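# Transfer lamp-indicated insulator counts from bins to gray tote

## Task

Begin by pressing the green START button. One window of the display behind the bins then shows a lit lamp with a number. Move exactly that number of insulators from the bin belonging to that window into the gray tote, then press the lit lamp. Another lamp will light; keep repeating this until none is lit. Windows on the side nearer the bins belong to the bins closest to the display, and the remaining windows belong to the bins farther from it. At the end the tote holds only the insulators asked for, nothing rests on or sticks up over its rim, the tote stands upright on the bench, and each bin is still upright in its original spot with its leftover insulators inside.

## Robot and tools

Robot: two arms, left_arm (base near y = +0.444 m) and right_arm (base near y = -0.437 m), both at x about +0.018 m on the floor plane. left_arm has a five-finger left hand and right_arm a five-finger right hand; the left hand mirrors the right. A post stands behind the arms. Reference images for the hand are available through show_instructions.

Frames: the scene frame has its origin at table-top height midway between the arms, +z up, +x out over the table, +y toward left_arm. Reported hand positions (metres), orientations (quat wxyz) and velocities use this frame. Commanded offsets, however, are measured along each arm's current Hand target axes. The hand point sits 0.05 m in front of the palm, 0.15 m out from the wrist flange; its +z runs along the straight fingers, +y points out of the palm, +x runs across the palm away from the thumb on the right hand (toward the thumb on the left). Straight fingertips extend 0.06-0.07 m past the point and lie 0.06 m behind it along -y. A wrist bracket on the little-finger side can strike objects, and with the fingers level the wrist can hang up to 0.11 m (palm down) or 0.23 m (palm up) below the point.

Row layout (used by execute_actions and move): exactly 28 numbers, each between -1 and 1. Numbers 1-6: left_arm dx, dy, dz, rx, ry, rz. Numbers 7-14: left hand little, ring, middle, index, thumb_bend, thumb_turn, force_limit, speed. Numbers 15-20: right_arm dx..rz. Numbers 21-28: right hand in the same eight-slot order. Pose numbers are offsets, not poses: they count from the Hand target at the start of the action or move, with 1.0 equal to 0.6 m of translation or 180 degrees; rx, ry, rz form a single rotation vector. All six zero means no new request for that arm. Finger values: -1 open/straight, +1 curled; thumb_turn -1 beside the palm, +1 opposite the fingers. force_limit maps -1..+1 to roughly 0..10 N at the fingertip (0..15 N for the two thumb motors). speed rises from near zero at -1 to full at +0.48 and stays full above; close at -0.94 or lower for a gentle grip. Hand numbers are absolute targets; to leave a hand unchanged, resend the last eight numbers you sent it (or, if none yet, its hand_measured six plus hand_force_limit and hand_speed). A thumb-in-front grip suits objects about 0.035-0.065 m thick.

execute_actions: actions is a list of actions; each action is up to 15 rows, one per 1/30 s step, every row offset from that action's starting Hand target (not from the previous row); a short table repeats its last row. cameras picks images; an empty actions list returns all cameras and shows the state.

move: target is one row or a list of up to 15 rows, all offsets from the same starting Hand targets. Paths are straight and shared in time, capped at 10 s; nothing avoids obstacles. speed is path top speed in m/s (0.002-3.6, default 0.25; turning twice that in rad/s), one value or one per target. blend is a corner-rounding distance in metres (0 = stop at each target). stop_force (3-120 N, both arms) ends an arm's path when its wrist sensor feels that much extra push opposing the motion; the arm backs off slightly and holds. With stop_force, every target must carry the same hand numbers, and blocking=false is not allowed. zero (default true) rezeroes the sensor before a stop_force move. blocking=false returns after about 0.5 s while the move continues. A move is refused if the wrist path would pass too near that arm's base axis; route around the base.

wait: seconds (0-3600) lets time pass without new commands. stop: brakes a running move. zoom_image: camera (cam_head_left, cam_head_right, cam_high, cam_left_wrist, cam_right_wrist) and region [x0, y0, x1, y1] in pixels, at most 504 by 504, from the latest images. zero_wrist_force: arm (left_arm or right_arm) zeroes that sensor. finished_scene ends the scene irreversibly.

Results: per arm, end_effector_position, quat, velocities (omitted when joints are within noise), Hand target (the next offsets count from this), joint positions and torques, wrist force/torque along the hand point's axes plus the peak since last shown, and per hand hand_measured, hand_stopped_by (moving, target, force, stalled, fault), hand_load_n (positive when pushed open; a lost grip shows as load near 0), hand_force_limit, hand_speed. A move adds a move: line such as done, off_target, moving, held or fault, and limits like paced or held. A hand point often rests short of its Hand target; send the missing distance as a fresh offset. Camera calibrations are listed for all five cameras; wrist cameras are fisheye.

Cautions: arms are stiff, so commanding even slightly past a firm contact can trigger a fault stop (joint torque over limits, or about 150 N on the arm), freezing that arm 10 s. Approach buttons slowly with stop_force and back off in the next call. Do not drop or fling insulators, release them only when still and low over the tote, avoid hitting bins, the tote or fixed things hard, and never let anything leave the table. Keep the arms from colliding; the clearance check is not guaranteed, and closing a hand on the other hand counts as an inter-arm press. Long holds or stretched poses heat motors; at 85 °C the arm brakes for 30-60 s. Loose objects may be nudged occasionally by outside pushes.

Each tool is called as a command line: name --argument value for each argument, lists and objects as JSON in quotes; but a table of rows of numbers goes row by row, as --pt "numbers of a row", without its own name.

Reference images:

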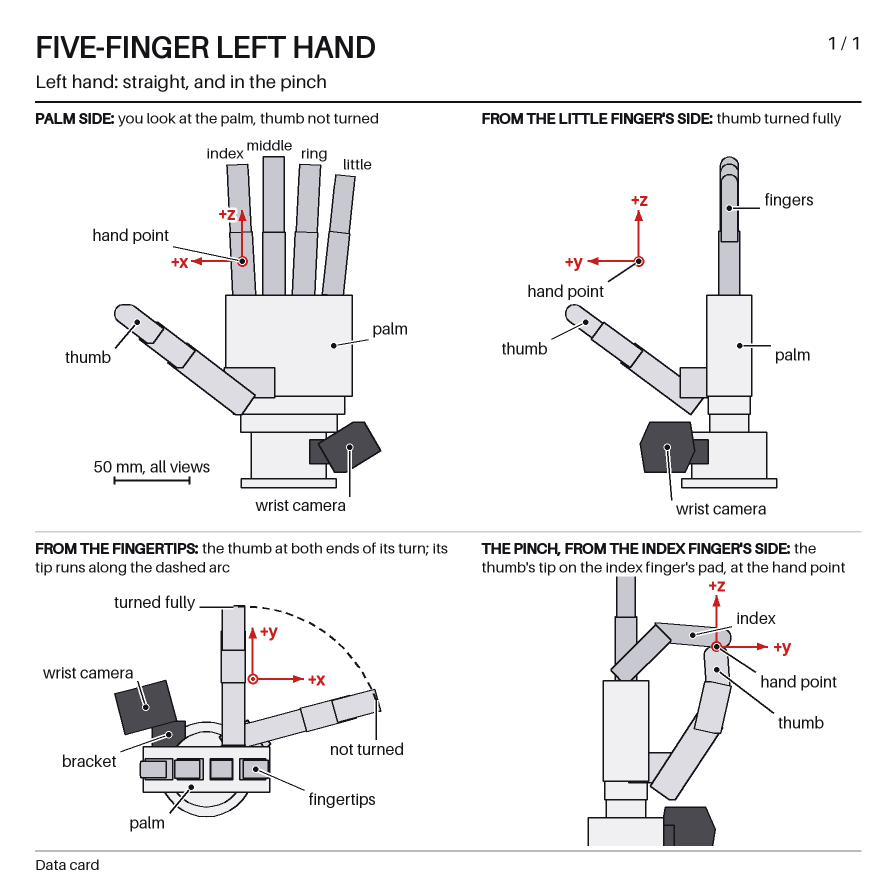

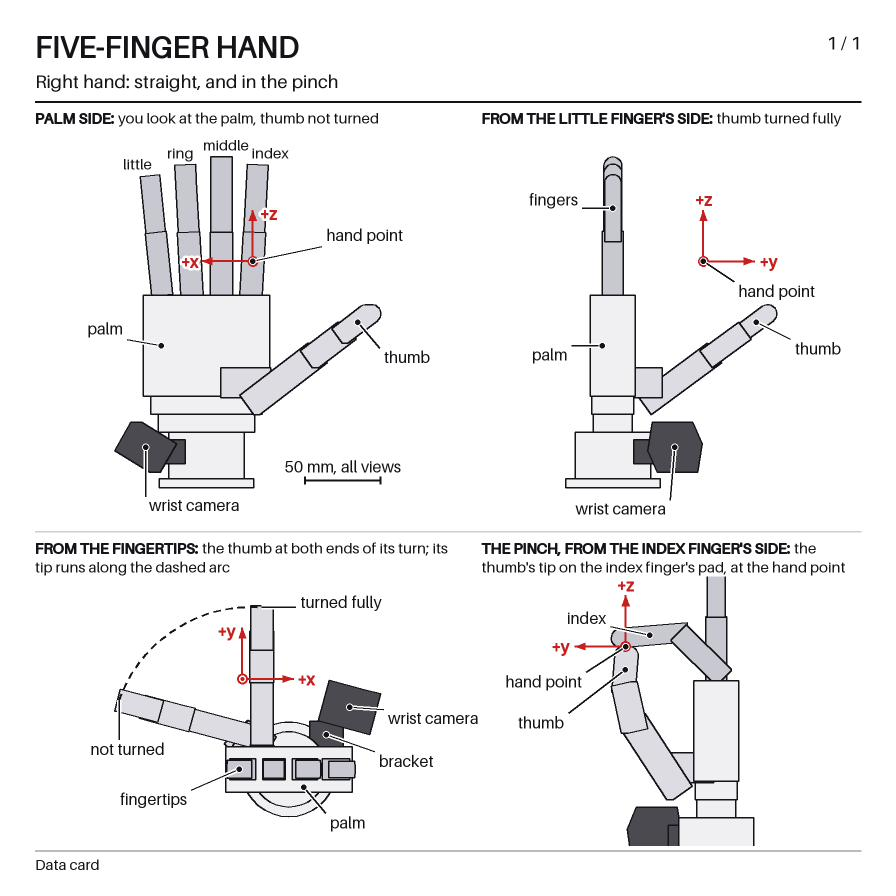

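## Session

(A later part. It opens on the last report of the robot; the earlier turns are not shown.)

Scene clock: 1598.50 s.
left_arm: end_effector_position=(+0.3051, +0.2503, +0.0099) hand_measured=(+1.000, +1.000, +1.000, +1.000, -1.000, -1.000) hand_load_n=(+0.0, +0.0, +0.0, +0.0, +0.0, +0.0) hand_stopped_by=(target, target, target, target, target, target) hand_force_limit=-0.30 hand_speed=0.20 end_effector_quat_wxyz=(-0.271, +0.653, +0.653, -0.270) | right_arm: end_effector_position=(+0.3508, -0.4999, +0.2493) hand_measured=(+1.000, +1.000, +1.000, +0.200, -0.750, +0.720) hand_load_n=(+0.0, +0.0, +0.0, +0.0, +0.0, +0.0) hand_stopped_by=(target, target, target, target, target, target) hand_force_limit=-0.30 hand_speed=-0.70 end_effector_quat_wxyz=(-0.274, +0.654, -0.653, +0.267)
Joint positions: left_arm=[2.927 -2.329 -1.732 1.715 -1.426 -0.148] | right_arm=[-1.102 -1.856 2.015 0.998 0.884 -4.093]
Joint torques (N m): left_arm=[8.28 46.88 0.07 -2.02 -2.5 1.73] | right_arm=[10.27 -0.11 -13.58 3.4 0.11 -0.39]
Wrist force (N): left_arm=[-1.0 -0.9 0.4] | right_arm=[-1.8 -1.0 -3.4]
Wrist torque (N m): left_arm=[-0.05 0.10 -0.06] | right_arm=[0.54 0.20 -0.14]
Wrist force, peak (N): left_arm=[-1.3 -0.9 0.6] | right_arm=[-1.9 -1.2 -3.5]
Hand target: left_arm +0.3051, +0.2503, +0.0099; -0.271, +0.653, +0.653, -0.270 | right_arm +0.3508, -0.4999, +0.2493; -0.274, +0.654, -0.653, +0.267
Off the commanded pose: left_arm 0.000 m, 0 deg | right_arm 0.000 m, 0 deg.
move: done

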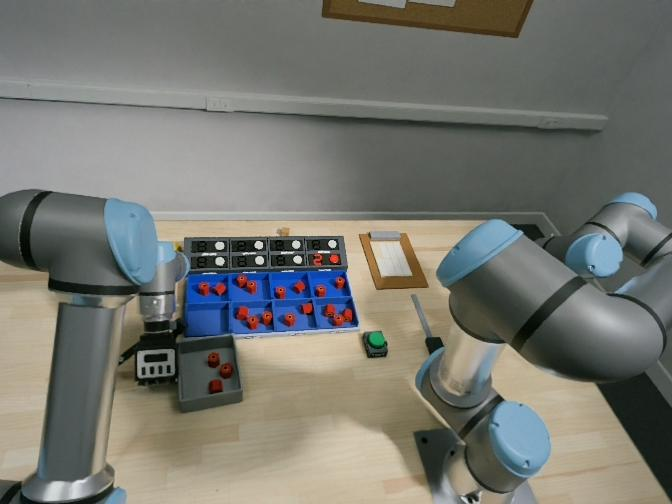

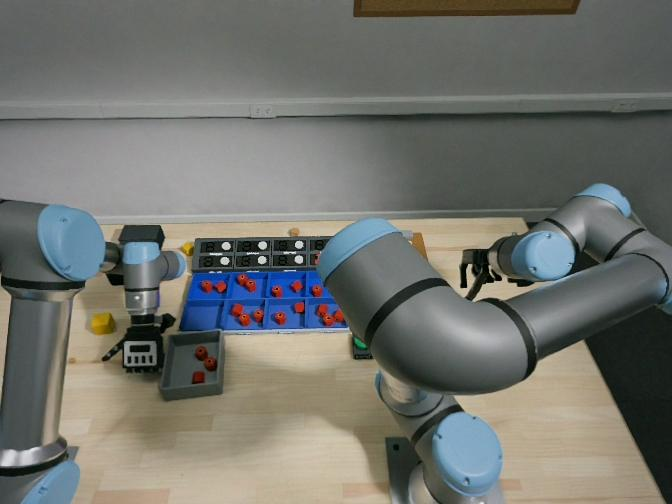

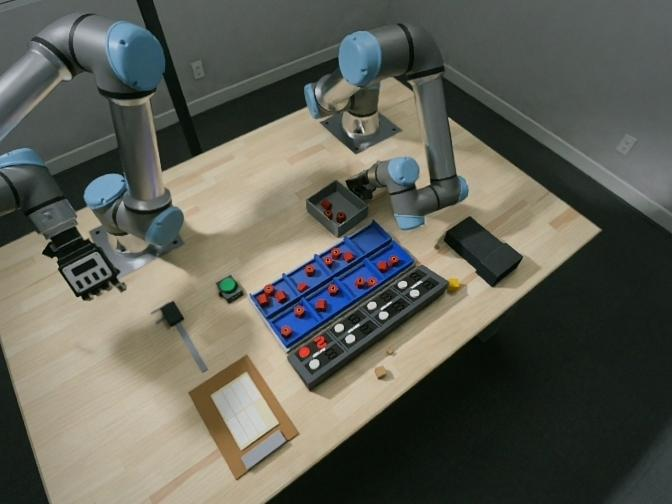

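move --pt "0.0333 0 0 0 0 0 1 1 1 1 -1 -1 -0.3 0.2 0 0 0 0 0 0 1 1 1 0.2 -0.75 0.72 -0.3 -0.7" --pt "0.0333 0.0177 -0.0177 0 0 0 1 1 1 1 -1 -1 -0.3 0.2 0 0 0 0 0 0 1 1 1 0.2 -0.75 0.72 -0.3 -0.7" --pt "-0.0833 0.0177 -0.0177 0 0 0 1 1 1 1 -1 -1 -0.3 0.2 0 0 0 0 0 0 1 1 1 0.2 -0.75 0.72 -0.3 -0.7" --speed 0.04 --cameras '["cam_head_left","cam_head_right"]'

zoom_image --camera "cam_head_right" --region '[120, 300, 280, 420]'

Scene clock: 1623.60 s.
left_arm: end_effector_position=(+0.3200, +0.2002, +0.0099) hand_measured=(+1.000, +1.000, +1.000, +1.000, -1.000, -1.000) hand_load_n=(+0.0, +0.0, +0.0, -0.5, +0.0, +0.0) hand_stopped_by=(target, target, target, target, target, target) hand_force_limit=-0.30 hand_speed=0.20 end_effector_quat_wxyz=(-0.271, +0.653, +0.653, -0.270) end_effector_velocity=(+0.000, +0.003, -0.001) end_effector_angular_velocity=(+0.001, +0.000, -0.002) | right_arm: end_effector_position=(+0.3508, -0.4999, +0.2493) hand_measured=(+1.000, +1.000, +1.000, +0.200, -0.750, +0.720) hand_load_n=(+0.0, +0.0, +0.0, +0.0, +0.0, +0.0) hand_stopped_by=(target, target, target, target, target, target) hand_force_limit=-0.30 hand_speed=-0.70 end_effector_quat_wxyz=(-0.274, +0.654, -0.653, +0.267)
Joint positions: left_arm=[2.833 -2.388 -1.598 1.652 -1.361 -0.216] | right_arm=[-1.102 -1.856 2.015 0.998 0.884 -4.093]
Joint velocities: left_arm=[0.005 0.001 -0.006 0.003 -0.006 0.005] | right_arm=[within noise]
Joint torques (N m): left_arm=[8.9 50.39 1.48 -1.64 -2.32 1.79] | right_arm=[10.52 -0.09 -13.8 3.38 -0.01 -0.92]
Wrist force (N): left_arm=[-1.0 -0.9 0.3] | right_arm=[-1.5 -1.1 -3.4]
Wrist torque (N m): left_arm=[-0.04 0.11 -0.05] | right_arm=[0.52 0.17 -0.13]
Wrist force, peak (N): left_arm=[-1.2 -1.0 0.7] | right_arm=[-1.6 -1.4 -3.6]
Hand target: left_arm +0.3200, +0.2003, +0.0099; -0.271, +0.653, +0.653, -0.270 | right_arm +0.3508, -0.4999, +0.2493; -0.274, +0.654, -0.653, +0.267
Off the commanded pose: left_arm 0.000 m, 0 deg | right_arm 0.000 m, 0 deg.
move: done

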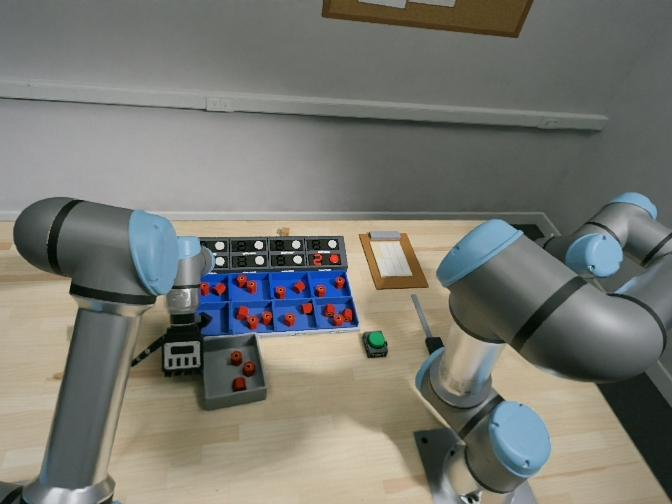

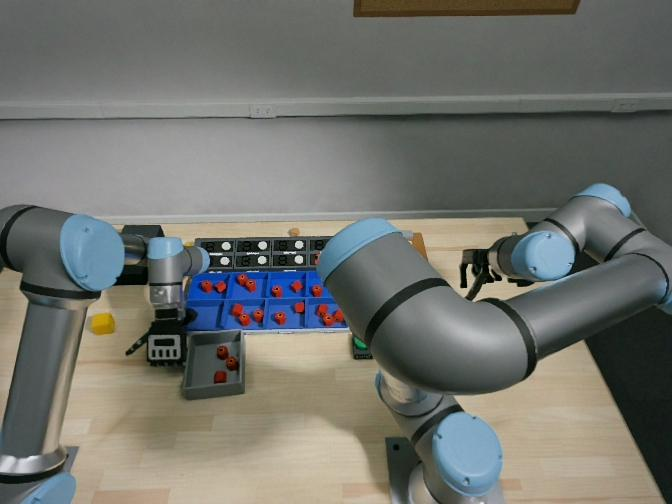

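Scaled by 3.150.

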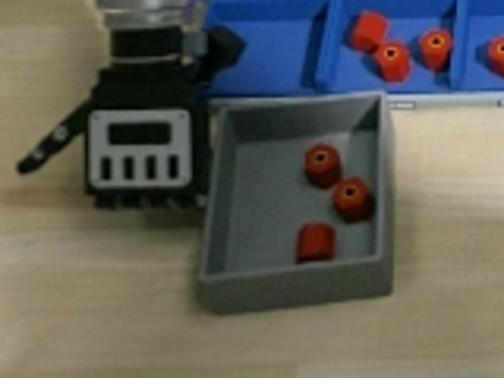

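move --pt "0.0333 0.0118 -0.0118 0 0.0212 0.0212 1 1 1 1 -1 -1 -0.3 0.2 0 0 0 0 0 0 1 1 1 0.2 -0.75 0.72 -0.3 -0.7" --pt "-0.0917 0.0118 -0.0118 0 0.0212 0.0212 1 1 1 1 -1 -1 -0.3 0.2 0 0 0 0 0 0 1 1 1 0.2 -0.75 0.72 -0.3 -0.7" --speed 0.04 --cameras '["cam_head_left","cam_head_right"]'

zoom_image --camera "cam_head_right" --region '[160, 300, 320, 420]'

Scene clock: 1638.50 s.
left_arm: end_effector_position=(+0.3299, +0.1452, +0.0098) hand_measured=(+1.000, +1.000, +1.000, +1.000, -1.000, -1.000) hand_load_n=(+0.0, +0.0, +0.0, +0.0, +0.0, +0.0) hand_stopped_by=(target, target, target, target, target, target) hand_force_limit=-0.30 hand_speed=0.20 end_effector_quat_wxyz=(-0.284, +0.683, +0.622, -0.257) | right_arm: end_effector_position=(+0.3508, -0.4999, +0.2493) hand_measured=(+1.000, +1.000, +1.000, +0.200, -0.750, +0.720) hand_load_n=(+0.0, +0.0, +0.0, +0.0, +0.0, +0.5) hand_stopped_by=(target, target, target, target, target, target) hand_force_limit=-0.30 hand_speed=-0.70 end_effector_quat_wxyz=(-0.274, +0.654, -0.653, +0.267)
Joint positions: left_arm=[2.716 -2.463 -1.435 1.567 -1.345 -0.233] | right_arm=[-1.102 -1.856 2.015 0.998 0.884 -4.093]
Joint torques (N m): left_arm=[8.49 53.71 3.13 -1.64 -2.26 1.91] | right_arm=[9.82 -0.15 -13.93 3.29 -0.11 -0.73]
Wrist force (N): left_arm=[-0.8 -0.9 0.4] | right_arm=[-1.5 -1.1 -3.2]
Wrist torque (N m): left_arm=[-0.05 0.07 -0.02] | right_arm=[0.51 0.17 -0.13]
Wrist force, peak (N): left_arm=[-1.0 -0.9 0.7] | right_arm=[-1.5 -1.2 -3.8]
Hand target: left_arm +0.3300, +0.1453, +0.0098; -0.283, +0.683, +0.622, -0.257 | right_arm +0.3508, -0.4999, +0.2493; -0.274, +0.654, -0.653, +0.267
Off the commanded pose: left_arm 0.000 m, 0 deg | right_arm 0.000 m, 0 deg.
move: done

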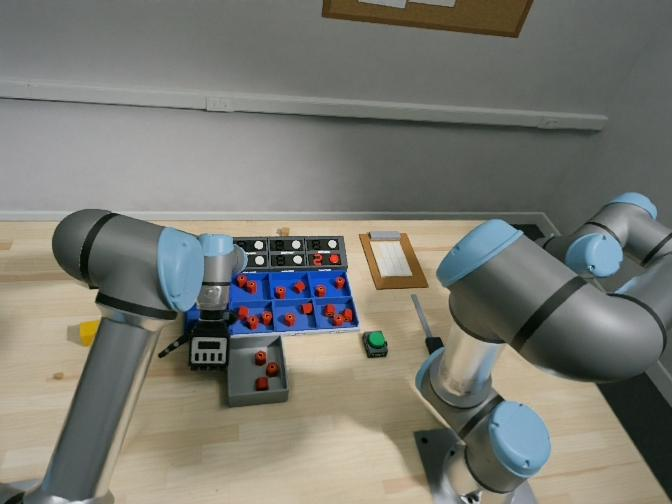

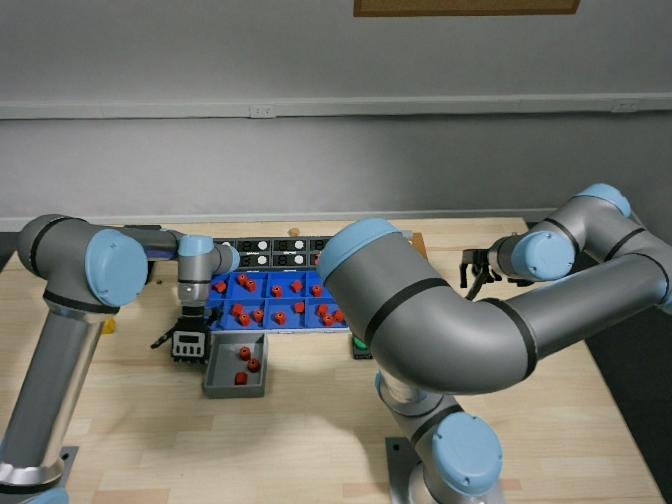

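Scaled by 3.150.

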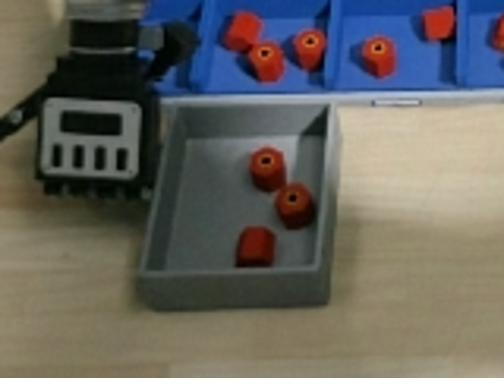

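move --pt "0.0167 0 0 0 0 0 1 1 1 1 -1 -1 -0.3 0.2 0 0 0 0 0 0 1 1 1 0.2 -0.75 0.72 -0.3 -0.7" --pt "0.0167 -0.1768 -0.1768 0 0 0 1 1 1 1 -1 -1 -0.3 0.2 0 0 0 0 0 0 1 1 1 0.2 -0.75 0.72 -0.3 -0.7" --pt "0.4148 -0.2634 -0.208 0 -0.0212 -0.0212 1 1 1 1 -1 -1 -0.3 0.2 -0.4415 -0.1601 0.3706 0 0 0 1 1 1 0.2 -0.75 0.72 -0.3 -0.7" --speed '[0.05,0.2,0.25]' --cameras '["cam_right_wrist","cam_head_right","cam_high"]'

Scene clock: 1672.97 s.
left_arm: end_effector_position=(+0.3302, +0.3950, +0.2101) hand_measured=(+1.000, +1.000, +1.000, +1.000, -1.000, -1.000) hand_load_n=(+0.0, +0.5, +0.0, +0.0, +0.0, -0.5) hand_stopped_by=(target, target, target, target, target, target) hand_force_limit=-0.30 hand_speed=0.20 end_effector_quat_wxyz=(-0.271, +0.653, +0.653, -0.270) | right_arm: end_effector_position=(+0.5742, -0.2329, +0.1621) hand_measured=(+1.000, +1.000, +1.000, +0.200, -0.750, +0.720) hand_load_n=(+0.0, +0.0, +0.0, +0.0, +0.0, +0.0) hand_stopped_by=(target, target, target, target, target, target) hand_force_limit=-0.30 hand_speed=-0.70 end_effector_quat_wxyz=(-0.274, +0.654, -0.653, +0.267)
Joint positions: left_arm=[3.254 -1.968 -1.695 1.31 -1.657 0.085] | right_arm=[0.084 -1.257 1.555 0.489 1.621 -3.079]
Joint torques (N m): left_arm=[8.13 18.67 23.11 -1.61 0.18 0.6] | right_arm=[7.86 -23.04 -25.75 -1.12 1.22 1.11]
Wrist force (N): left_arm=[-0.9 -0.9 0.4] | right_arm=[-2.0 -1.0 -3.1]
Wrist torque (N m): left_arm=[-0.04 0.11 -0.03] | right_arm=[0.50 0.20 -0.12]
Wrist force, peak (N): left_arm=[-1.0 -2.5 -0.7] | right_arm=[-2.5 -0.4 -3.7]
Hand target: left_arm +0.3302, +0.3951, +0.2101; -0.271, +0.653, +0.653, -0.270 | right_arm +0.5742, -0.2328, +0.1621; -0.274, +0.654, -0.653, +0.267
Off the commanded pose: left_arm 0.000 m, 0 deg | right_arm 0.000 m, 0 deg.
move: done
cam_right_wrist: T_world_to_cam=[[-0.67092, -0.25359, -0.69682, 0.44207], [-0.5306, 0.82062, 0.21224, 0.46171], [0.518, 0.51213, -0.68512, 0.05169]] pos_world=[0.5148, -0.29326, 0.24547]
Images, in order (width x height): cam_head_right 672x504, cam_high 672x504, cam_right_wrist 672x504.

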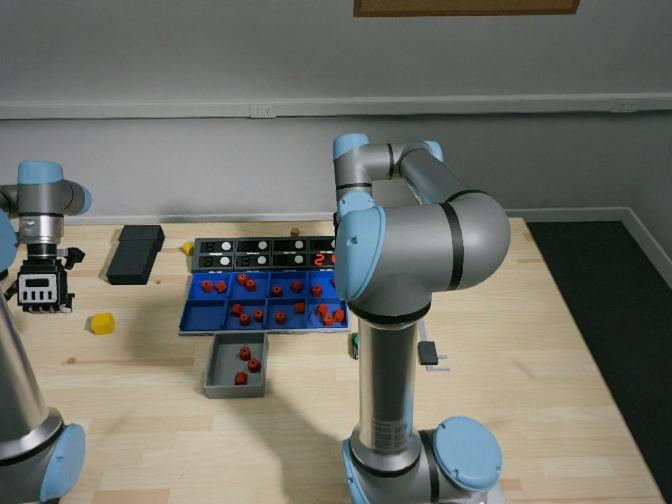

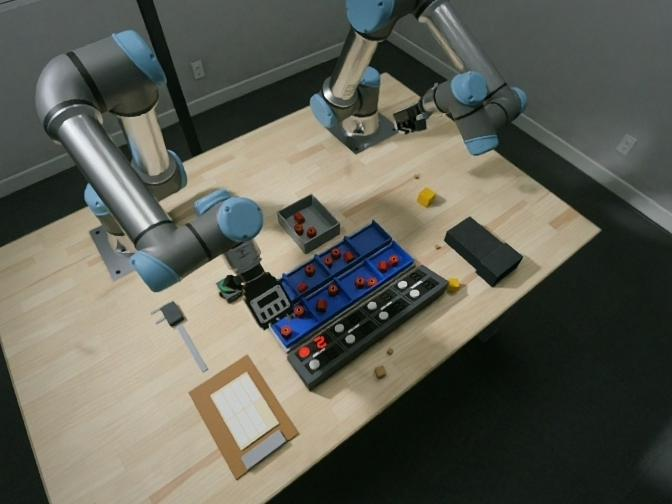

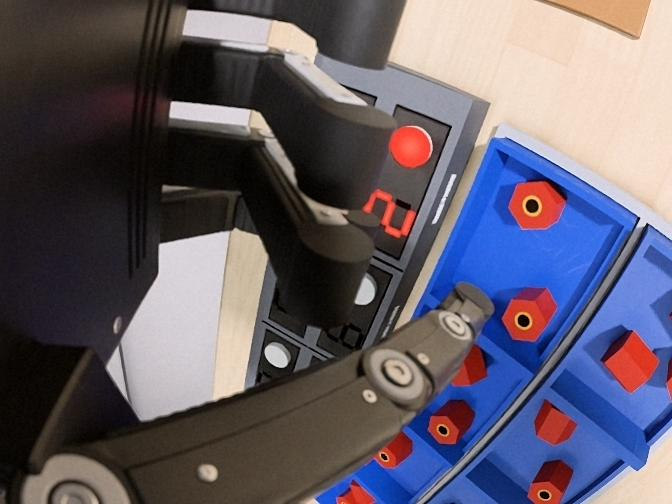

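move --target '[0,0,0,0,0,0,1,1,1,1,-1,-1,-0.3,0.2,0,0.13,0.1342,0,0,0,1,1,1,0.2,-0.75,0.72,-0.3,-0.7]' --speed 0.12 --cameras '["cam_right_wrist"]'

move --target '[0,0,0,0,0,0,1,1,1,1,-1,-1,-0.3,0.2,0,0.0202,0.0202,0,0,0,1,1,1,0.2,-0.75,0.72,-0.3,-0.7]' --speed 0.012 --stop_force 3 --cameras '["cam_right_wrist"]'

Scene clock: 1683.63 s.
left_arm: end_effector_position=(+0.3302, +0.3951, +0.2101) hand_measured=(+1.000, +1.000, +1.000, +1.000, -1.000, -1.000) hand_load_n=(+0.0, +0.0, +0.0, +0.0, +0.0, +0.0) hand_stopped_by=(target, target, target, target, target, target) hand_force_limit=-0.30 hand_speed=0.20 end_effector_quat_wxyz=(-0.271, +0.653, +0.653, -0.270) | right_arm: end_effector_position=(+0.5759, -0.2319, +0.0500) hand_measured=(+1.000, +1.000, +1.000, +0.200, -0.750, +0.720) hand_load_n=(+0.0, +0.0, +0.0, +0.0, +0.0, +0.0) hand_stopped_by=(target, target, target, target, target, target) hand_force_limit=-0.30 hand_speed=-0.70 end_effector_quat_wxyz=(-0.274, +0.654, -0.653, +0.267)
Joint positions: left_arm=[3.255 -1.968 -1.695 1.31 -1.657 0.085] | right_arm=[0.086 -1.142 1.706 0.224 1.623 -3.077]
Joint torques (N m): left_arm=[8.63 18.6 23.88 -2.06 -2.52 1.32] | right_arm=[7.65 -30.04 -17.98 -0.22 1.09 1.21]
Wrist force (N): left_arm=[-1.0 -0.8 0.3] | right_arm=[-1.7 -0.8 -3.4]
Wrist torque (N m): left_arm=[-0.04 0.12 -0.04] | right_arm=[0.54 0.15 -0.24]
Wrist force, peak (N): left_arm=[-1.1 -0.7 0.6] | right_arm=[-2.0 -1.8 -4.2]
Hand target: left_arm +0.3302, +0.3951, +0.2101; -0.271, +0.653, +0.653, -0.270 | right_arm +0.5759, -0.2319, +0.0500; -0.274, +0.654, -0.653, +0.267
Off the commanded pose: left_arm 0.000 m, 0 deg | right_arm 0.000 m, 0 deg.
move: done
cam_right_wrist: T_world_to_cam=[[-0.67098, -0.25353, -0.69678, 0.36549], [-0.5305, 0.82068, 0.21225, 0.48545], [0.51803, 0.51206, -0.68516, -0.02651]] pos_world=[0.5165, -0.29216, 0.13347]

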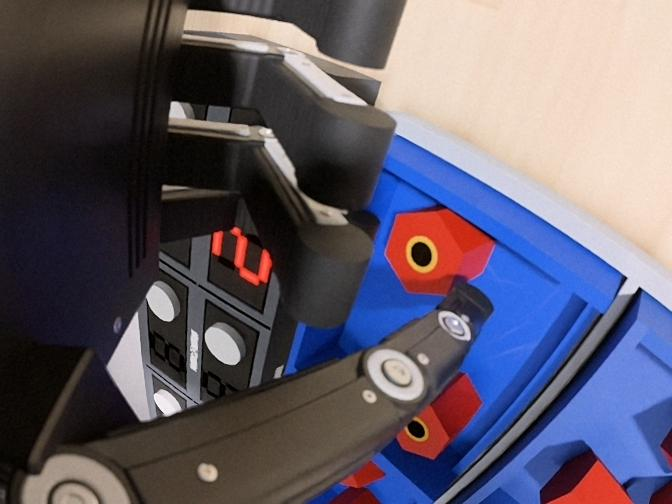

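Scene clock: 1685.87 s.
left_arm: end_effector_position=(+0.3302, +0.3951, +0.2101) hand_measured=(+1.000, +1.000, +1.000, +1.000, -1.000, -1.000) hand_load_n=(+0.0, +0.5, +0.0, +0.0, +0.0, +0.0) hand_stopped_by=(target, target, target, target, target, target) hand_force_limit=-0.30 hand_speed=0.20 end_effector_quat_wxyz=(-0.271, +0.653, +0.653, -0.270) | right_arm: end_effector_position=(+0.5759, -0.2317, +0.0355) hand_measured=(+1.000, +1.000, +1.000, +0.200, -0.750, +0.720) hand_load_n=(+0.5, +0.0, +0.0, -2.0, +0.0, +0.0) hand_stopped_by=(target, target, target, target, target, target) hand_force_limit=-0.30 hand_speed=-0.70 end_effector_quat_wxyz=(-0.274, +0.654, -0.653, +0.267)
Joint positions: left_arm=[3.255 -1.968 -1.695 1.31 -1.657 0.085] | right_arm=[0.086 -1.123 1.721 0.19 1.623 -3.077]
Joint torques (N m): left_arm=[8.56 18.95 23.22 -2.18 -2.26 1.45] | right_arm=[6.06 -39.62 -24.32 0.12 1.08 1.07]
Wrist force (N): left_arm=[-1.0 -0.7 0.4] | right_arm=[-1.6 -0.4 -5.2]
Wrist torque (N m): left_arm=[-0.02 0.12 -0.04] | right_arm=[0.57 0.14 -0.20]
Wrist force, peak (N): left_arm=[-1.0 -0.9 0.6] | right_arm=[-2.1 -2.2 -7.6]
Hand target: left_arm +0.3302, +0.3951, +0.2101; -0.271, +0.653, +0.653, -0.270 | right_arm +0.5759, -0.2317, +0.0355; -0.274, +0.654, -0.653, +0.267 (not the last commanded pose)
Off the commanded pose: left_arm 0.000 m, 0 deg | right_arm 0.003 m, 0 deg.
move: contact (right_arm)
cam_right_wrist: T_world_to_cam=[[-0.67093, -0.25348, -0.69685, 0.35534], [-0.53051, 0.82067, 0.21227, 0.48847], [0.51807, 0.5121, -0.68509, -0.03659]] pos_world=[0.5165, -0.29206, 0.11887]

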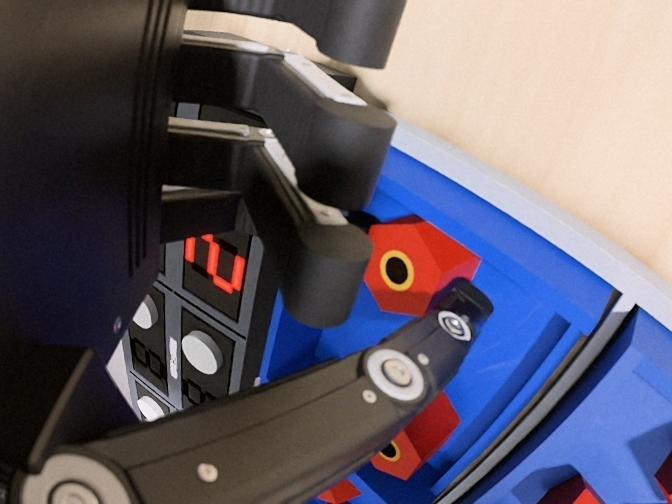

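execute_actions --actions '[[[0,0,0,0,0,0,1,1,1,1,-1,-1,-0.3,0.2,0,-0.0006,-0.0006,0,0,0,1,1,1,0.2,0.0,0.72,-0.3,-0.9]],[[0,0,0,0,0,0,1,1,1,1,-1,-1,-0.3,0.2,0,0,0,0,0,0,1,1,1,0.2,0.0,0.72,-0.3,-0.9]],[[0,0,0,0,0,0,1,1,1,1,-1,-1,-0.3,0.2,0,0,0,0,0,0,1,1,1,0.2,0.0,0.72,-0.3,-0.9]],[[0,0,0,0,0,0,1,1,1,1,-1,-1,-0.3,0.2,0,0,0,0,0,0,1,1,1,0.2,0.0,0.72,-0.3,-0.9]]]' --cameras '["cam_right_wrist"]'

Scene clock: 1698.80 s.
left_arm: end_effector_position=(+0.3302, +0.3951, +0.2101) hand_measured=(+1.000, +1.000, +1.000, +1.000, -1.000, -1.000) hand_load_n=(+0.0, +0.5, +0.0, +0.0, +0.0, +0.0) hand_stopped_by=(target, target, target, target, target, target) hand_force_limit=-0.30 hand_speed=0.20 end_effector_quat_wxyz=(-0.271, +0.653, +0.653, -0.270) | right_arm: end_effector_position=(+0.5759, -0.2317, +0.0360) hand_measured=(+1.000, +1.000, +1.000, +0.200, -0.610, +0.720) hand_load_n=(+0.0, +0.0, +0.0, +0.0, +5.0, +0.0) hand_stopped_by=(target, target, target, target, force, target) hand_force_limit=-0.30 hand_speed=-0.90 end_effector_quat_wxyz=(-0.274, +0.654, -0.653, +0.267)
Joint positions: left_arm=[3.255 -1.968 -1.695 1.31 -1.657 0.085] | right_arm=[0.086 -1.124 1.72 0.191 1.623 -3.077]
Joint torques (N m): left_arm=[7.14 19.18 23.61 -2.43 -2.38 1.31] | right_arm=[-3.68 -25.28 -10.65 -0.99 -0.94 -0.88]
Wrist force (N): left_arm=[-1.1 -0.8 0.5] | right_arm=[-2.5 -1.9 -9.5]
Wrist torque (N m): left_arm=[-0.04 0.13 -0.04] | right_arm=[0.60 0.29 -0.24]
Wrist force, peak (N): left_arm=[-1.2 -0.8 0.4] | right_arm=[-2.8 -1.8 -9.8]
Hand target: left_arm +0.3302, +0.3951, +0.2101; -0.271, +0.653, +0.653, -0.270 | right_arm +0.5759, -0.2317, +0.0360; -0.274, +0.654, -0.653, +0.267
Off the commanded pose: left_arm 0.000 m, 0 deg | right_arm 0.000 m, 0 deg.
cam_right_wrist: T_world_to_cam=[[-0.6709, -0.25354, -0.69686, 0.35565], [-0.53056, 0.82065, 0.21222, 0.48839], [0.51808, 0.5121, -0.68509, -0.03625]] pos_world=[0.5165, -0.29206, 0.11937]

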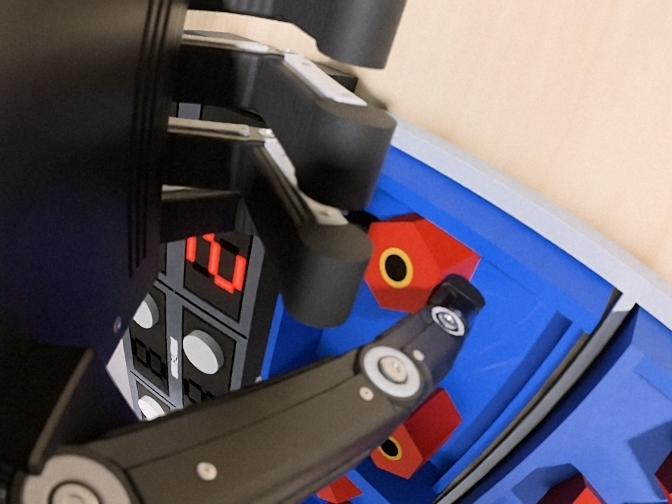

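move --pt "0 0 0 0 0 0 1 1 1 1 -1 -1 -0.3 0.2 0 -0.0236 -0.0236 0 0 0 1 1 1 0.2 0.0 0.72 -0.3 -0.9" --pt "0 0 0 0 0 0 1 1 1 1 -1 -1 -0.3 0.2 0 -0.0943 -0.0943 0 0 0 1 1 1 0.2 0.0 0.72 -0.3 -0.9" --speed '[0.03,0.08]' --cameras '["cam_right_wrist"]'

Scene clock: 1705.77 s.
left_arm: end_effector_position=(+0.3302, +0.3951, +0.2101) hand_measured=(+1.000, +1.000, +1.000, +1.000, -1.000, -1.000) hand_load_n=(+0.0, +0.0, +0.0, +0.0, +0.0, +0.0) hand_stopped_by=(target, target, target, target, target, target) hand_force_limit=-0.30 hand_speed=0.20 end_effector_quat_wxyz=(-0.271, +0.653, +0.653, -0.270) | right_arm: end_effector_position=(+0.5760, -0.2324, +0.1160) hand_measured=(+1.000, +1.000, +1.000, +0.200, -0.610, +0.720) hand_load_n=(+0.0, +0.0, +0.0, +2.0, +2.0, +0.0) hand_stopped_by=(target, target, target, target, force, target) hand_force_limit=-0.30 hand_speed=-0.90 end_effector_quat_wxyz=(-0.274, +0.654, -0.653, +0.267)
Joint positions: left_arm=[3.255 -1.968 -1.695 1.31 -1.657 0.085] | right_arm=[0.085 -1.215 1.623 0.379 1.622 -3.078]
Joint torques (N m): left_arm=[8.14 18.51 23.43 -2.35 -2.41 1.38] | right_arm=[-6.46 -26.52 -17.03 0.33 -0.76 -1.47]
Wrist force (N): left_arm=[-0.9 -0.9 0.3] | right_arm=[-1.7 -1.0 -3.3]
Wrist torque (N m): left_arm=[-0.05 0.10 -0.03] | right_arm=[0.48 0.14 -0.11]
Wrist force, peak (N): left_arm=[-1.1 -1.0 0.4] | right_arm=[-2.3 -1.9 -10.0]
Hand target: left_arm +0.3302, +0.3951, +0.2101; -0.271, +0.653, +0.653, -0.270 | right_arm +0.5760, -0.2324, +0.1160; -0.274, +0.654, -0.653, +0.267
Off the commanded pose: left_arm 0.000 m, 0 deg | right_arm 0.000 m, 0 deg.
move: done
cam_right_wrist: T_world_to_cam=[[-0.67083, -0.25347, -0.69695, 0.4113], [-0.53054, 0.82067, 0.2122, 0.47203], [0.51819, 0.51211, -0.685, 0.0188]] pos_world=[0.5166, -0.29276, 0.19937]

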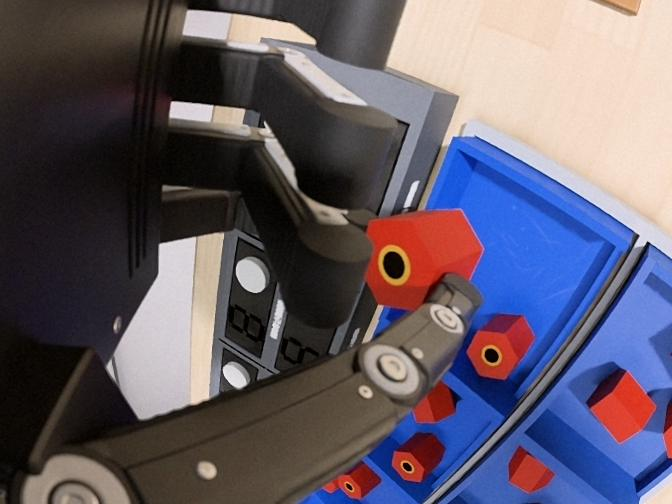

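move --pt "0 0 0 0 0 0 1 1 1 1 -1 -1 -0.3 0.2 -0.4573 0.3417 -0.3417 0 0 0 1 1 1 0.2 0.0 0.72 -0.3 -0.9" --pt "0 0 0 0 0 0 1 1 1 1 -1 -1 -0.3 0.2 -0.4573 0.4077 -0.2757 0 0 0 1 1 1 0.2 0.0 0.72 -0.3 -0.9" --speed '[0.2,0.08]' --cameras '["cam_right_wrist","cam_head_right","cam_high"]'

Scene clock: 1720.70 s.
left_arm: end_effector_position=(+0.3302, +0.3951, +0.2101) hand_measured=(+1.000, +1.000, +1.000, +1.000, -1.000, -1.000) hand_load_n=(+0.0, +0.0, +0.0, +0.0, +0.0, +0.0) hand_stopped_by=(target, target, target, target, target, target) hand_force_limit=-0.30 hand_speed=0.20 end_effector_quat_wxyz=(-0.271, +0.653, +0.653, -0.270) | right_arm: end_effector_position=(+0.2843, +0.0406, +0.0626) hand_measured=(+1.000, +1.000, +1.000, +0.200, -0.610, +0.720) hand_load_n=(+0.0, +0.0, +0.0, +2.0, +2.0, +0.0) hand_stopped_by=(target, target, target, target, force, target) hand_force_limit=-0.30 hand_speed=-0.90 end_effector_quat_wxyz=(-0.274, +0.654, -0.653, +0.267)
Joint positions: left_arm=[3.255 -1.968 -1.695 1.31 -1.657 0.085] | right_arm=[0.987 -1.086 1.645 0.5 2.195 -2.323]
Joint torques (N m): left_arm=[8.01 18.92 23.11 -2.72 -2.06 1.2] | right_arm=[7.75 -36.73 -21.32 1.64 1.89 -0.81]
Wrist force (N): left_arm=[-1.1 -0.8 0.4] | right_arm=[-2.7 -1.0 -3.1]
Wrist torque (N m): left_arm=[-0.03 0.13 -0.04] | right_arm=[0.45 0.33 -0.21]
Wrist force, peak (N): left_arm=[-1.1 -1.0 0.3] | right_arm=[-3.7 0.1 -4.4]
Hand target: left_arm +0.3302, +0.3951, +0.2101; -0.271, +0.653, +0.653, -0.270 | right_arm +0.2843, +0.0406, +0.0626; -0.274, +0.654, -0.653, +0.267
Off the commanded pose: left_arm 0.000 m, 0 deg | right_arm 0.000 m, 0 deg.
move: done
cam_right_wrist: T_world_to_cam=[[-0.67091, -0.25355, -0.69684, 0.2476], [-0.53052, 0.82069, 0.21216, 0.10456], [0.5181, 0.51203, -0.68512, -0.0064]] pos_world=[0.2249, -0.01976, 0.14597]
Images, in order (width x height): cam_head_right 672x504, cam_high 672x504, cam_right_wrist 672x504.

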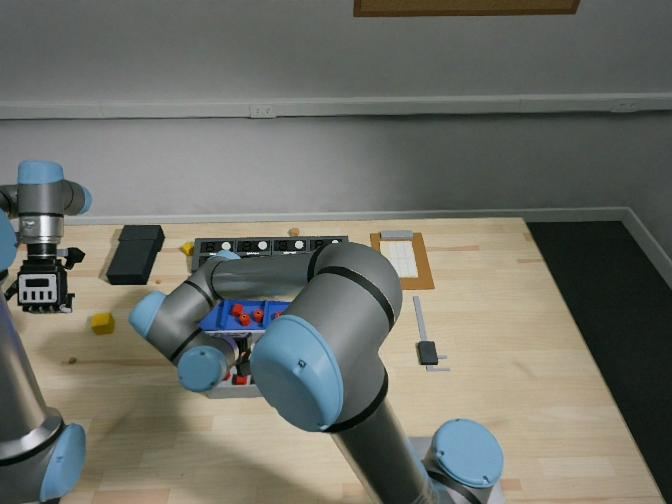

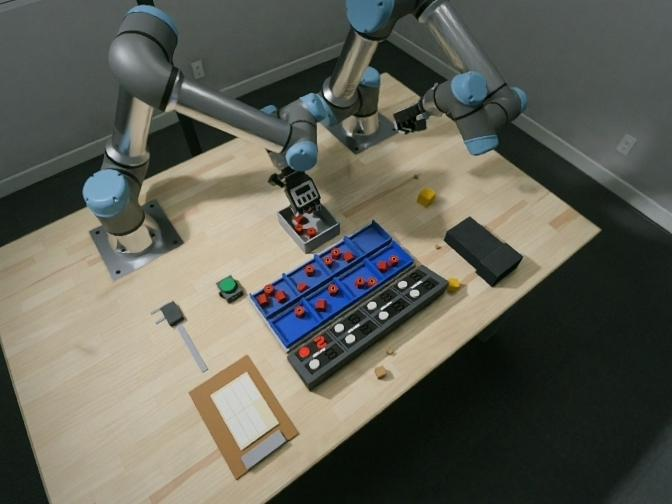

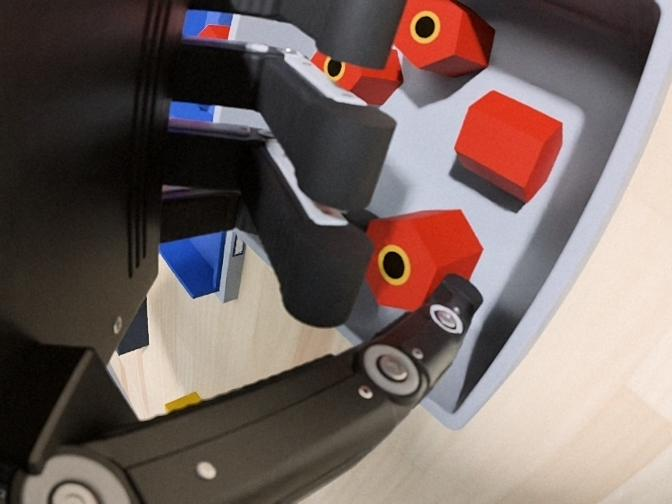

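move --target '[0,0,0,0,0,0,1,1,1,1,-1,-1,-0.3,0.2,0,-0.0077,0.0077,0,0,0,1,1,1,0.2,0.0,0.72,-0.3,-0.9]' --speed 0.05

move --target '[0,0,0,0,0,0,1,1,1,1,-1,-1,-0.3,0.2,0,0.0325,0.0325,0,0,0,1,1,1,0.2,0.0,0.72,-0.3,-0.9]' --speed 0.01 --stop_force 3 --cameras '["cam_right_wrist"]'

Scene clock: 1733.00 s.
left_arm: end_effector_position=(+0.3302, +0.3951, +0.2101) hand_measured=(+1.000, +1.000, +1.000, +1.000, -1.000, -1.000) hand_load_n=(+0.0, +0.0, +0.0, +0.0, +0.0, +0.0) hand_stopped_by=(target, target, target, target, target, target) hand_force_limit=-0.30 hand_speed=0.20 end_effector_quat_wxyz=(-0.271, +0.653, +0.653, -0.270) | right_arm: end_effector_position=(+0.2909, +0.0407, +0.0625) hand_measured=(+1.000, +1.000, +1.000, +0.200, -0.610, +0.720) hand_load_n=(+0.0, +0.5, +0.0, +2.0, +2.0, +0.0) hand_stopped_by=(target, target, target, target, force, target) hand_force_limit=-0.30 hand_speed=-0.90 end_effector_quat_wxyz=(-0.274, +0.654, -0.653, +0.267)
Joint positions: left_arm=[3.255 -1.968 -1.695 1.31 -1.657 0.085] | right_arm=[0.974 -1.083 1.639 0.496 2.189 -2.336]
Joint torques (N m): left_arm=[8.7 17.96 22.96 -2.76 -1.92 1.2] | right_arm=[7.06 -40.17 -11.84 3.27 2.13 1.35]
Wrist force (N): left_arm=[-1.0 -0.9 0.2] | right_arm=[-2.5 -1.3 -3.3]
Wrist torque (N m): left_arm=[-0.03 0.11 -0.03] | right_arm=[0.42 0.30 -0.20]
Wrist force, peak (N): left_arm=[-1.0 -1.0 0.4] | right_arm=[-2.6 -1.2 -3.5]
Hand target: left_arm +0.3302, +0.3951, +0.2101; -0.271, +0.653, +0.653, -0.270 | right_arm +0.2908, +0.0407, +0.0626; -0.274, +0.654, -0.653, +0.267
Off the commanded pose: left_arm 0.000 m, 0 deg | right_arm 0.000 m, 0 deg.
move: done

Scene clock: 1736.87 s.
left_arm: end_effector_position=(+0.3302, +0.3951, +0.2101) hand_measured=(+1.000, +1.000, +1.000, +1.000, -1.000, -1.000) hand_load_n=(+0.0, +0.0, +0.0, +0.0, +0.0, +0.0) hand_stopped_by=(target, target, target, target, target, target) hand_force_limit=-0.30 hand_speed=0.20 end_effector_quat_wxyz=(-0.271, +0.653, +0.653, -0.270) | right_arm: end_effector_position=(+0.2908, +0.0409, +0.0350) hand_measured=(+1.000, +1.000, +1.000, +0.200, -0.610, +0.720) hand_load_n=(+0.0, +0.0, +0.0, +1.5, +2.5, +0.0) hand_stopped_by=(target, target, target, target, force, target) hand_force_limit=-0.30 hand_speed=-0.90 end_effector_quat_wxyz=(-0.274, +0.654, -0.653, +0.267)
Joint positions: left_arm=[3.255 -1.968 -1.695 1.31 -1.657 0.085] | right_arm=[0.975 -1.047 1.664 0.435 2.189 -2.336]
Joint torques (N m): left_arm=[8.26 17.63 23.5 -2.84 -2.17 1.37] | right_arm=[7.52 -42.18 -22.31 3.16 1.92 0.64]
Wrist force (N): left_arm=[-0.8 -0.7 0.4] | right_arm=[-2.2 -1.5 -4.7]
Wrist torque (N m): left_arm=[-0.02 0.08 -0.02] | right_arm=[0.50 0.26 -0.21]
Wrist force, peak (N): left_arm=[-1.2 -0.9 0.3] | right_arm=[-2.6 -2.4 -5.7]
Hand target: left_arm +0.3302, +0.3951, +0.2101; -0.271, +0.653, +0.653, -0.270 | right_arm +0.2908, +0.0409, +0.0350; -0.274, +0.654, -0.653, +0.267
Off the commanded pose: left_arm 0.000 m, 0 deg | right_arm 0.000 m, 0 deg.
move: done
cam_right_wrist: T_world_to_cam=[[-0.6709, -0.25354, -0.69686, 0.2328], [-0.53056, 0.82065, 0.21222, 0.11363], [0.51808, 0.5121, -0.68509, -0.02883]] pos_world=[0.2314, -0.01946, 0.11837]

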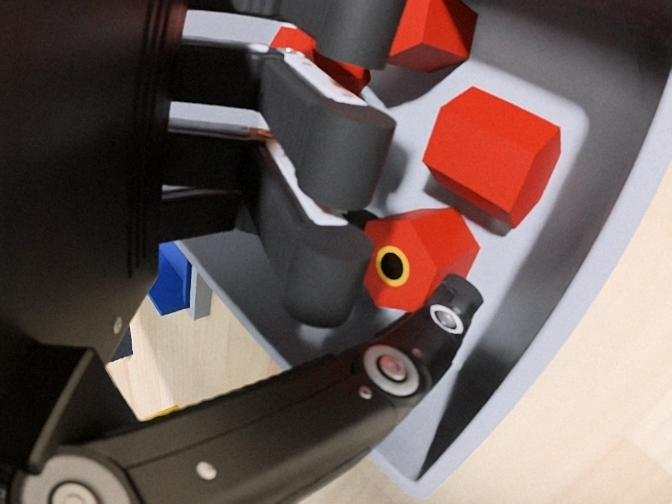

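move --target '[0,0,0,0,0,0,1,1,1,1,-1,-1,-0.3,0.2,0,0.0053,0.0053,0,0,0,1,1,1,0.2,0.0,0.72,-0.3,-0.9]' --speed 0.006 --stop_force 3 --cameras '["cam_right_wrist"]'

Scene clock: 1742.00 s.
left_arm: end_effector_position=(+0.3302, +0.3951, +0.2101) hand_measured=(+1.000, +1.000, +1.000, +1.000, -1.000, -1.000) hand_load_n=(+0.0, +0.0, +0.0, +0.0, +0.0, +0.0) hand_stopped_by=(target, target, target, target, target, target) hand_force_limit=-0.30 hand_speed=0.20 end_effector_quat_wxyz=(-0.271, +0.653, +0.653, -0.270) | right_arm: end_effector_position=(+0.2908, +0.0409, +0.0305) hand_measured=(+1.000, +1.000, +1.000, +0.200, -0.610, +0.720) hand_load_n=(+0.0, +0.0, +0.0, +1.5, +2.5, -0.5) hand_stopped_by=(target, target, target, target, force, target) hand_force_limit=-0.30 hand_speed=-0.90 end_effector_quat_wxyz=(-0.274, +0.654, -0.653, +0.267)
Joint positions: left_arm=[3.255 -1.968 -1.695 1.31 -1.657 0.085] | right_arm=[0.975 -1.04 1.668 0.425 2.189 -2.336]
Joint torques (N m): left_arm=[6.92 18.9 22.82 -3.18 -2.05 1.46] | right_arm=[9.56 -40.12 -17.33 2.73 1.93 1.53]
Wrist force (N): left_arm=[-1.0 -0.7 0.3] | right_arm=[-2.2 -2.8 -4.9]
Wrist torque (N m): left_arm=[-0.01 0.11 -0.04] | right_arm=[0.41 0.24 -0.20]
Wrist force, peak (N): left_arm=[-1.0 -0.9 0.4] | right_arm=[-2.8 -2.4 -5.6]
Hand target: left_arm +0.3302, +0.3951, +0.2101; -0.271, +0.653, +0.653, -0.270 | right_arm +0.2908, +0.0410, +0.0305; -0.274, +0.654, -0.653, +0.267
Off the commanded pose: left_arm 0.000 m, 0 deg | right_arm 0.000 m, 0 deg.
move: done
cam_right_wrist: T_world_to_cam=[[-0.67095, -0.25359, -0.6968, 0.22969], [-0.53055, 0.82067, 0.2122, 0.1145], [0.51803, 0.51206, -0.68516, -0.03194]] pos_world=[0.2314, -0.01936, 0.11387]

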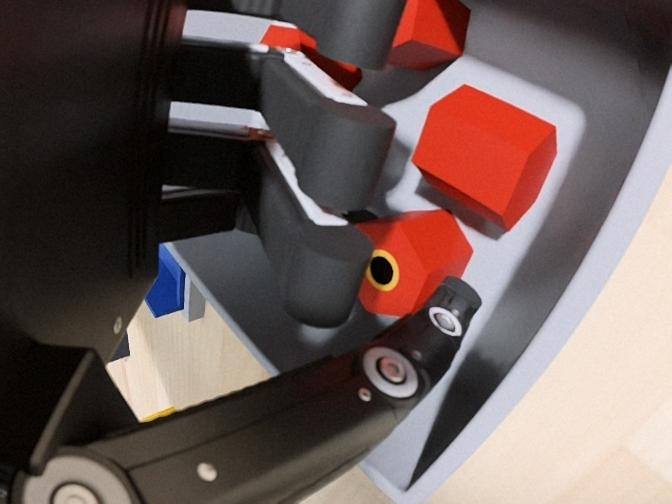

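execute_actions --actions '[[[0,0,0,0,0,0,1,1,1,1,-1,-1,-0.3,0.2,0,-0.0012,-0.0012,0,0,0,1,1,1,0.2,-0.7,0.72,-0.3,-0.8]],[[0,0,0,0,0,0,1,1,1,1,-1,-1,-0.3,0.2,0,0,0,0,0,0,1,1,1,0.2,-0.7,0.72,-0.3,-0.8]],[[0,0,0,0,0,0,1,1,1,1,-1,-1,-0.3,0.2,0,0,0,0,0,0,1,1,1,0.2,-0.7,0.72,-0.3,-0.8]]]' --cameras '["cam_right_wrist"]'

Scene clock: 1748.53 s.
left_arm: end_effector_position=(+0.3302, +0.3951, +0.2101) hand_measured=(+1.000, +1.000, +1.000, +1.000, -1.000, -1.000) hand_load_n=(-0.5, +0.0, +0.0, +0.0, +0.0, +0.0) hand_stopped_by=(target, target, target, target, target, target) hand_force_limit=-0.30 hand_speed=0.20 end_effector_quat_wxyz=(-0.271, +0.653, +0.653, -0.270) | right_arm: end_effector_position=(+0.2908, +0.0410, +0.0315) hand_measured=(+1.000, +1.000, +1.000, +0.200, -0.700, +0.720) hand_load_n=(+0.0, +0.0, +0.0, +0.0, -0.5, +0.0) hand_stopped_by=(target, target, target, target, target, target) hand_force_limit=-0.30 hand_speed=-0.80 end_effector_quat_wxyz=(-0.274, +0.654, -0.653, +0.267)
Joint positions: left_arm=[3.255 -1.968 -1.695 1.31 -1.657 0.085] | right_arm=[0.975 -1.042 1.667 0.427 2.189 -2.336]
Joint torques (N m): left_arm=[8.32 18.64 21.69 -3.41 -2 1.35] | right_arm=[2.97 -27.14 -10.69 -0.54 0.51 -0.45]
Wrist force (N): left_arm=[-0.7 -0.7 0.4] | right_arm=[-1.9 -1.1 -3.8]
Wrist torque (N m): left_arm=[-0.02 0.07 -0.02] | right_arm=[0.50 0.22 -0.20]
Wrist force, peak (N): left_arm=[-1.2 -0.8 0.4] | right_arm=[-2.6 -2.9 -5.4]
Hand target: left_arm +0.3302, +0.3951, +0.2101; -0.271, +0.653, +0.653, -0.270 | right_arm +0.2908, +0.0409, +0.0315; -0.274, +0.654, -0.653, +0.267
Off the commanded pose: left_arm 0.000 m, 0 deg | right_arm 0.000 m, 0 deg.
cam_right_wrist: T_world_to_cam=[[-0.6709, -0.25354, -0.69686, 0.23039], [-0.53056, 0.82065, 0.21222, 0.11428], [0.51808, 0.5121, -0.68509, -0.03128]] pos_world=[0.2314, -0.01936, 0.11487]

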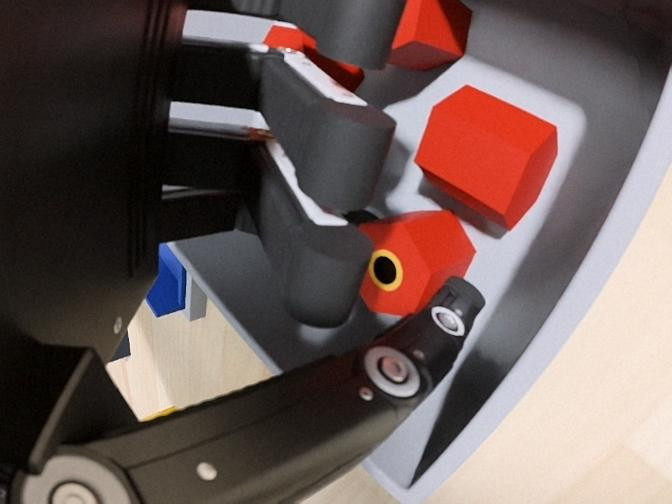

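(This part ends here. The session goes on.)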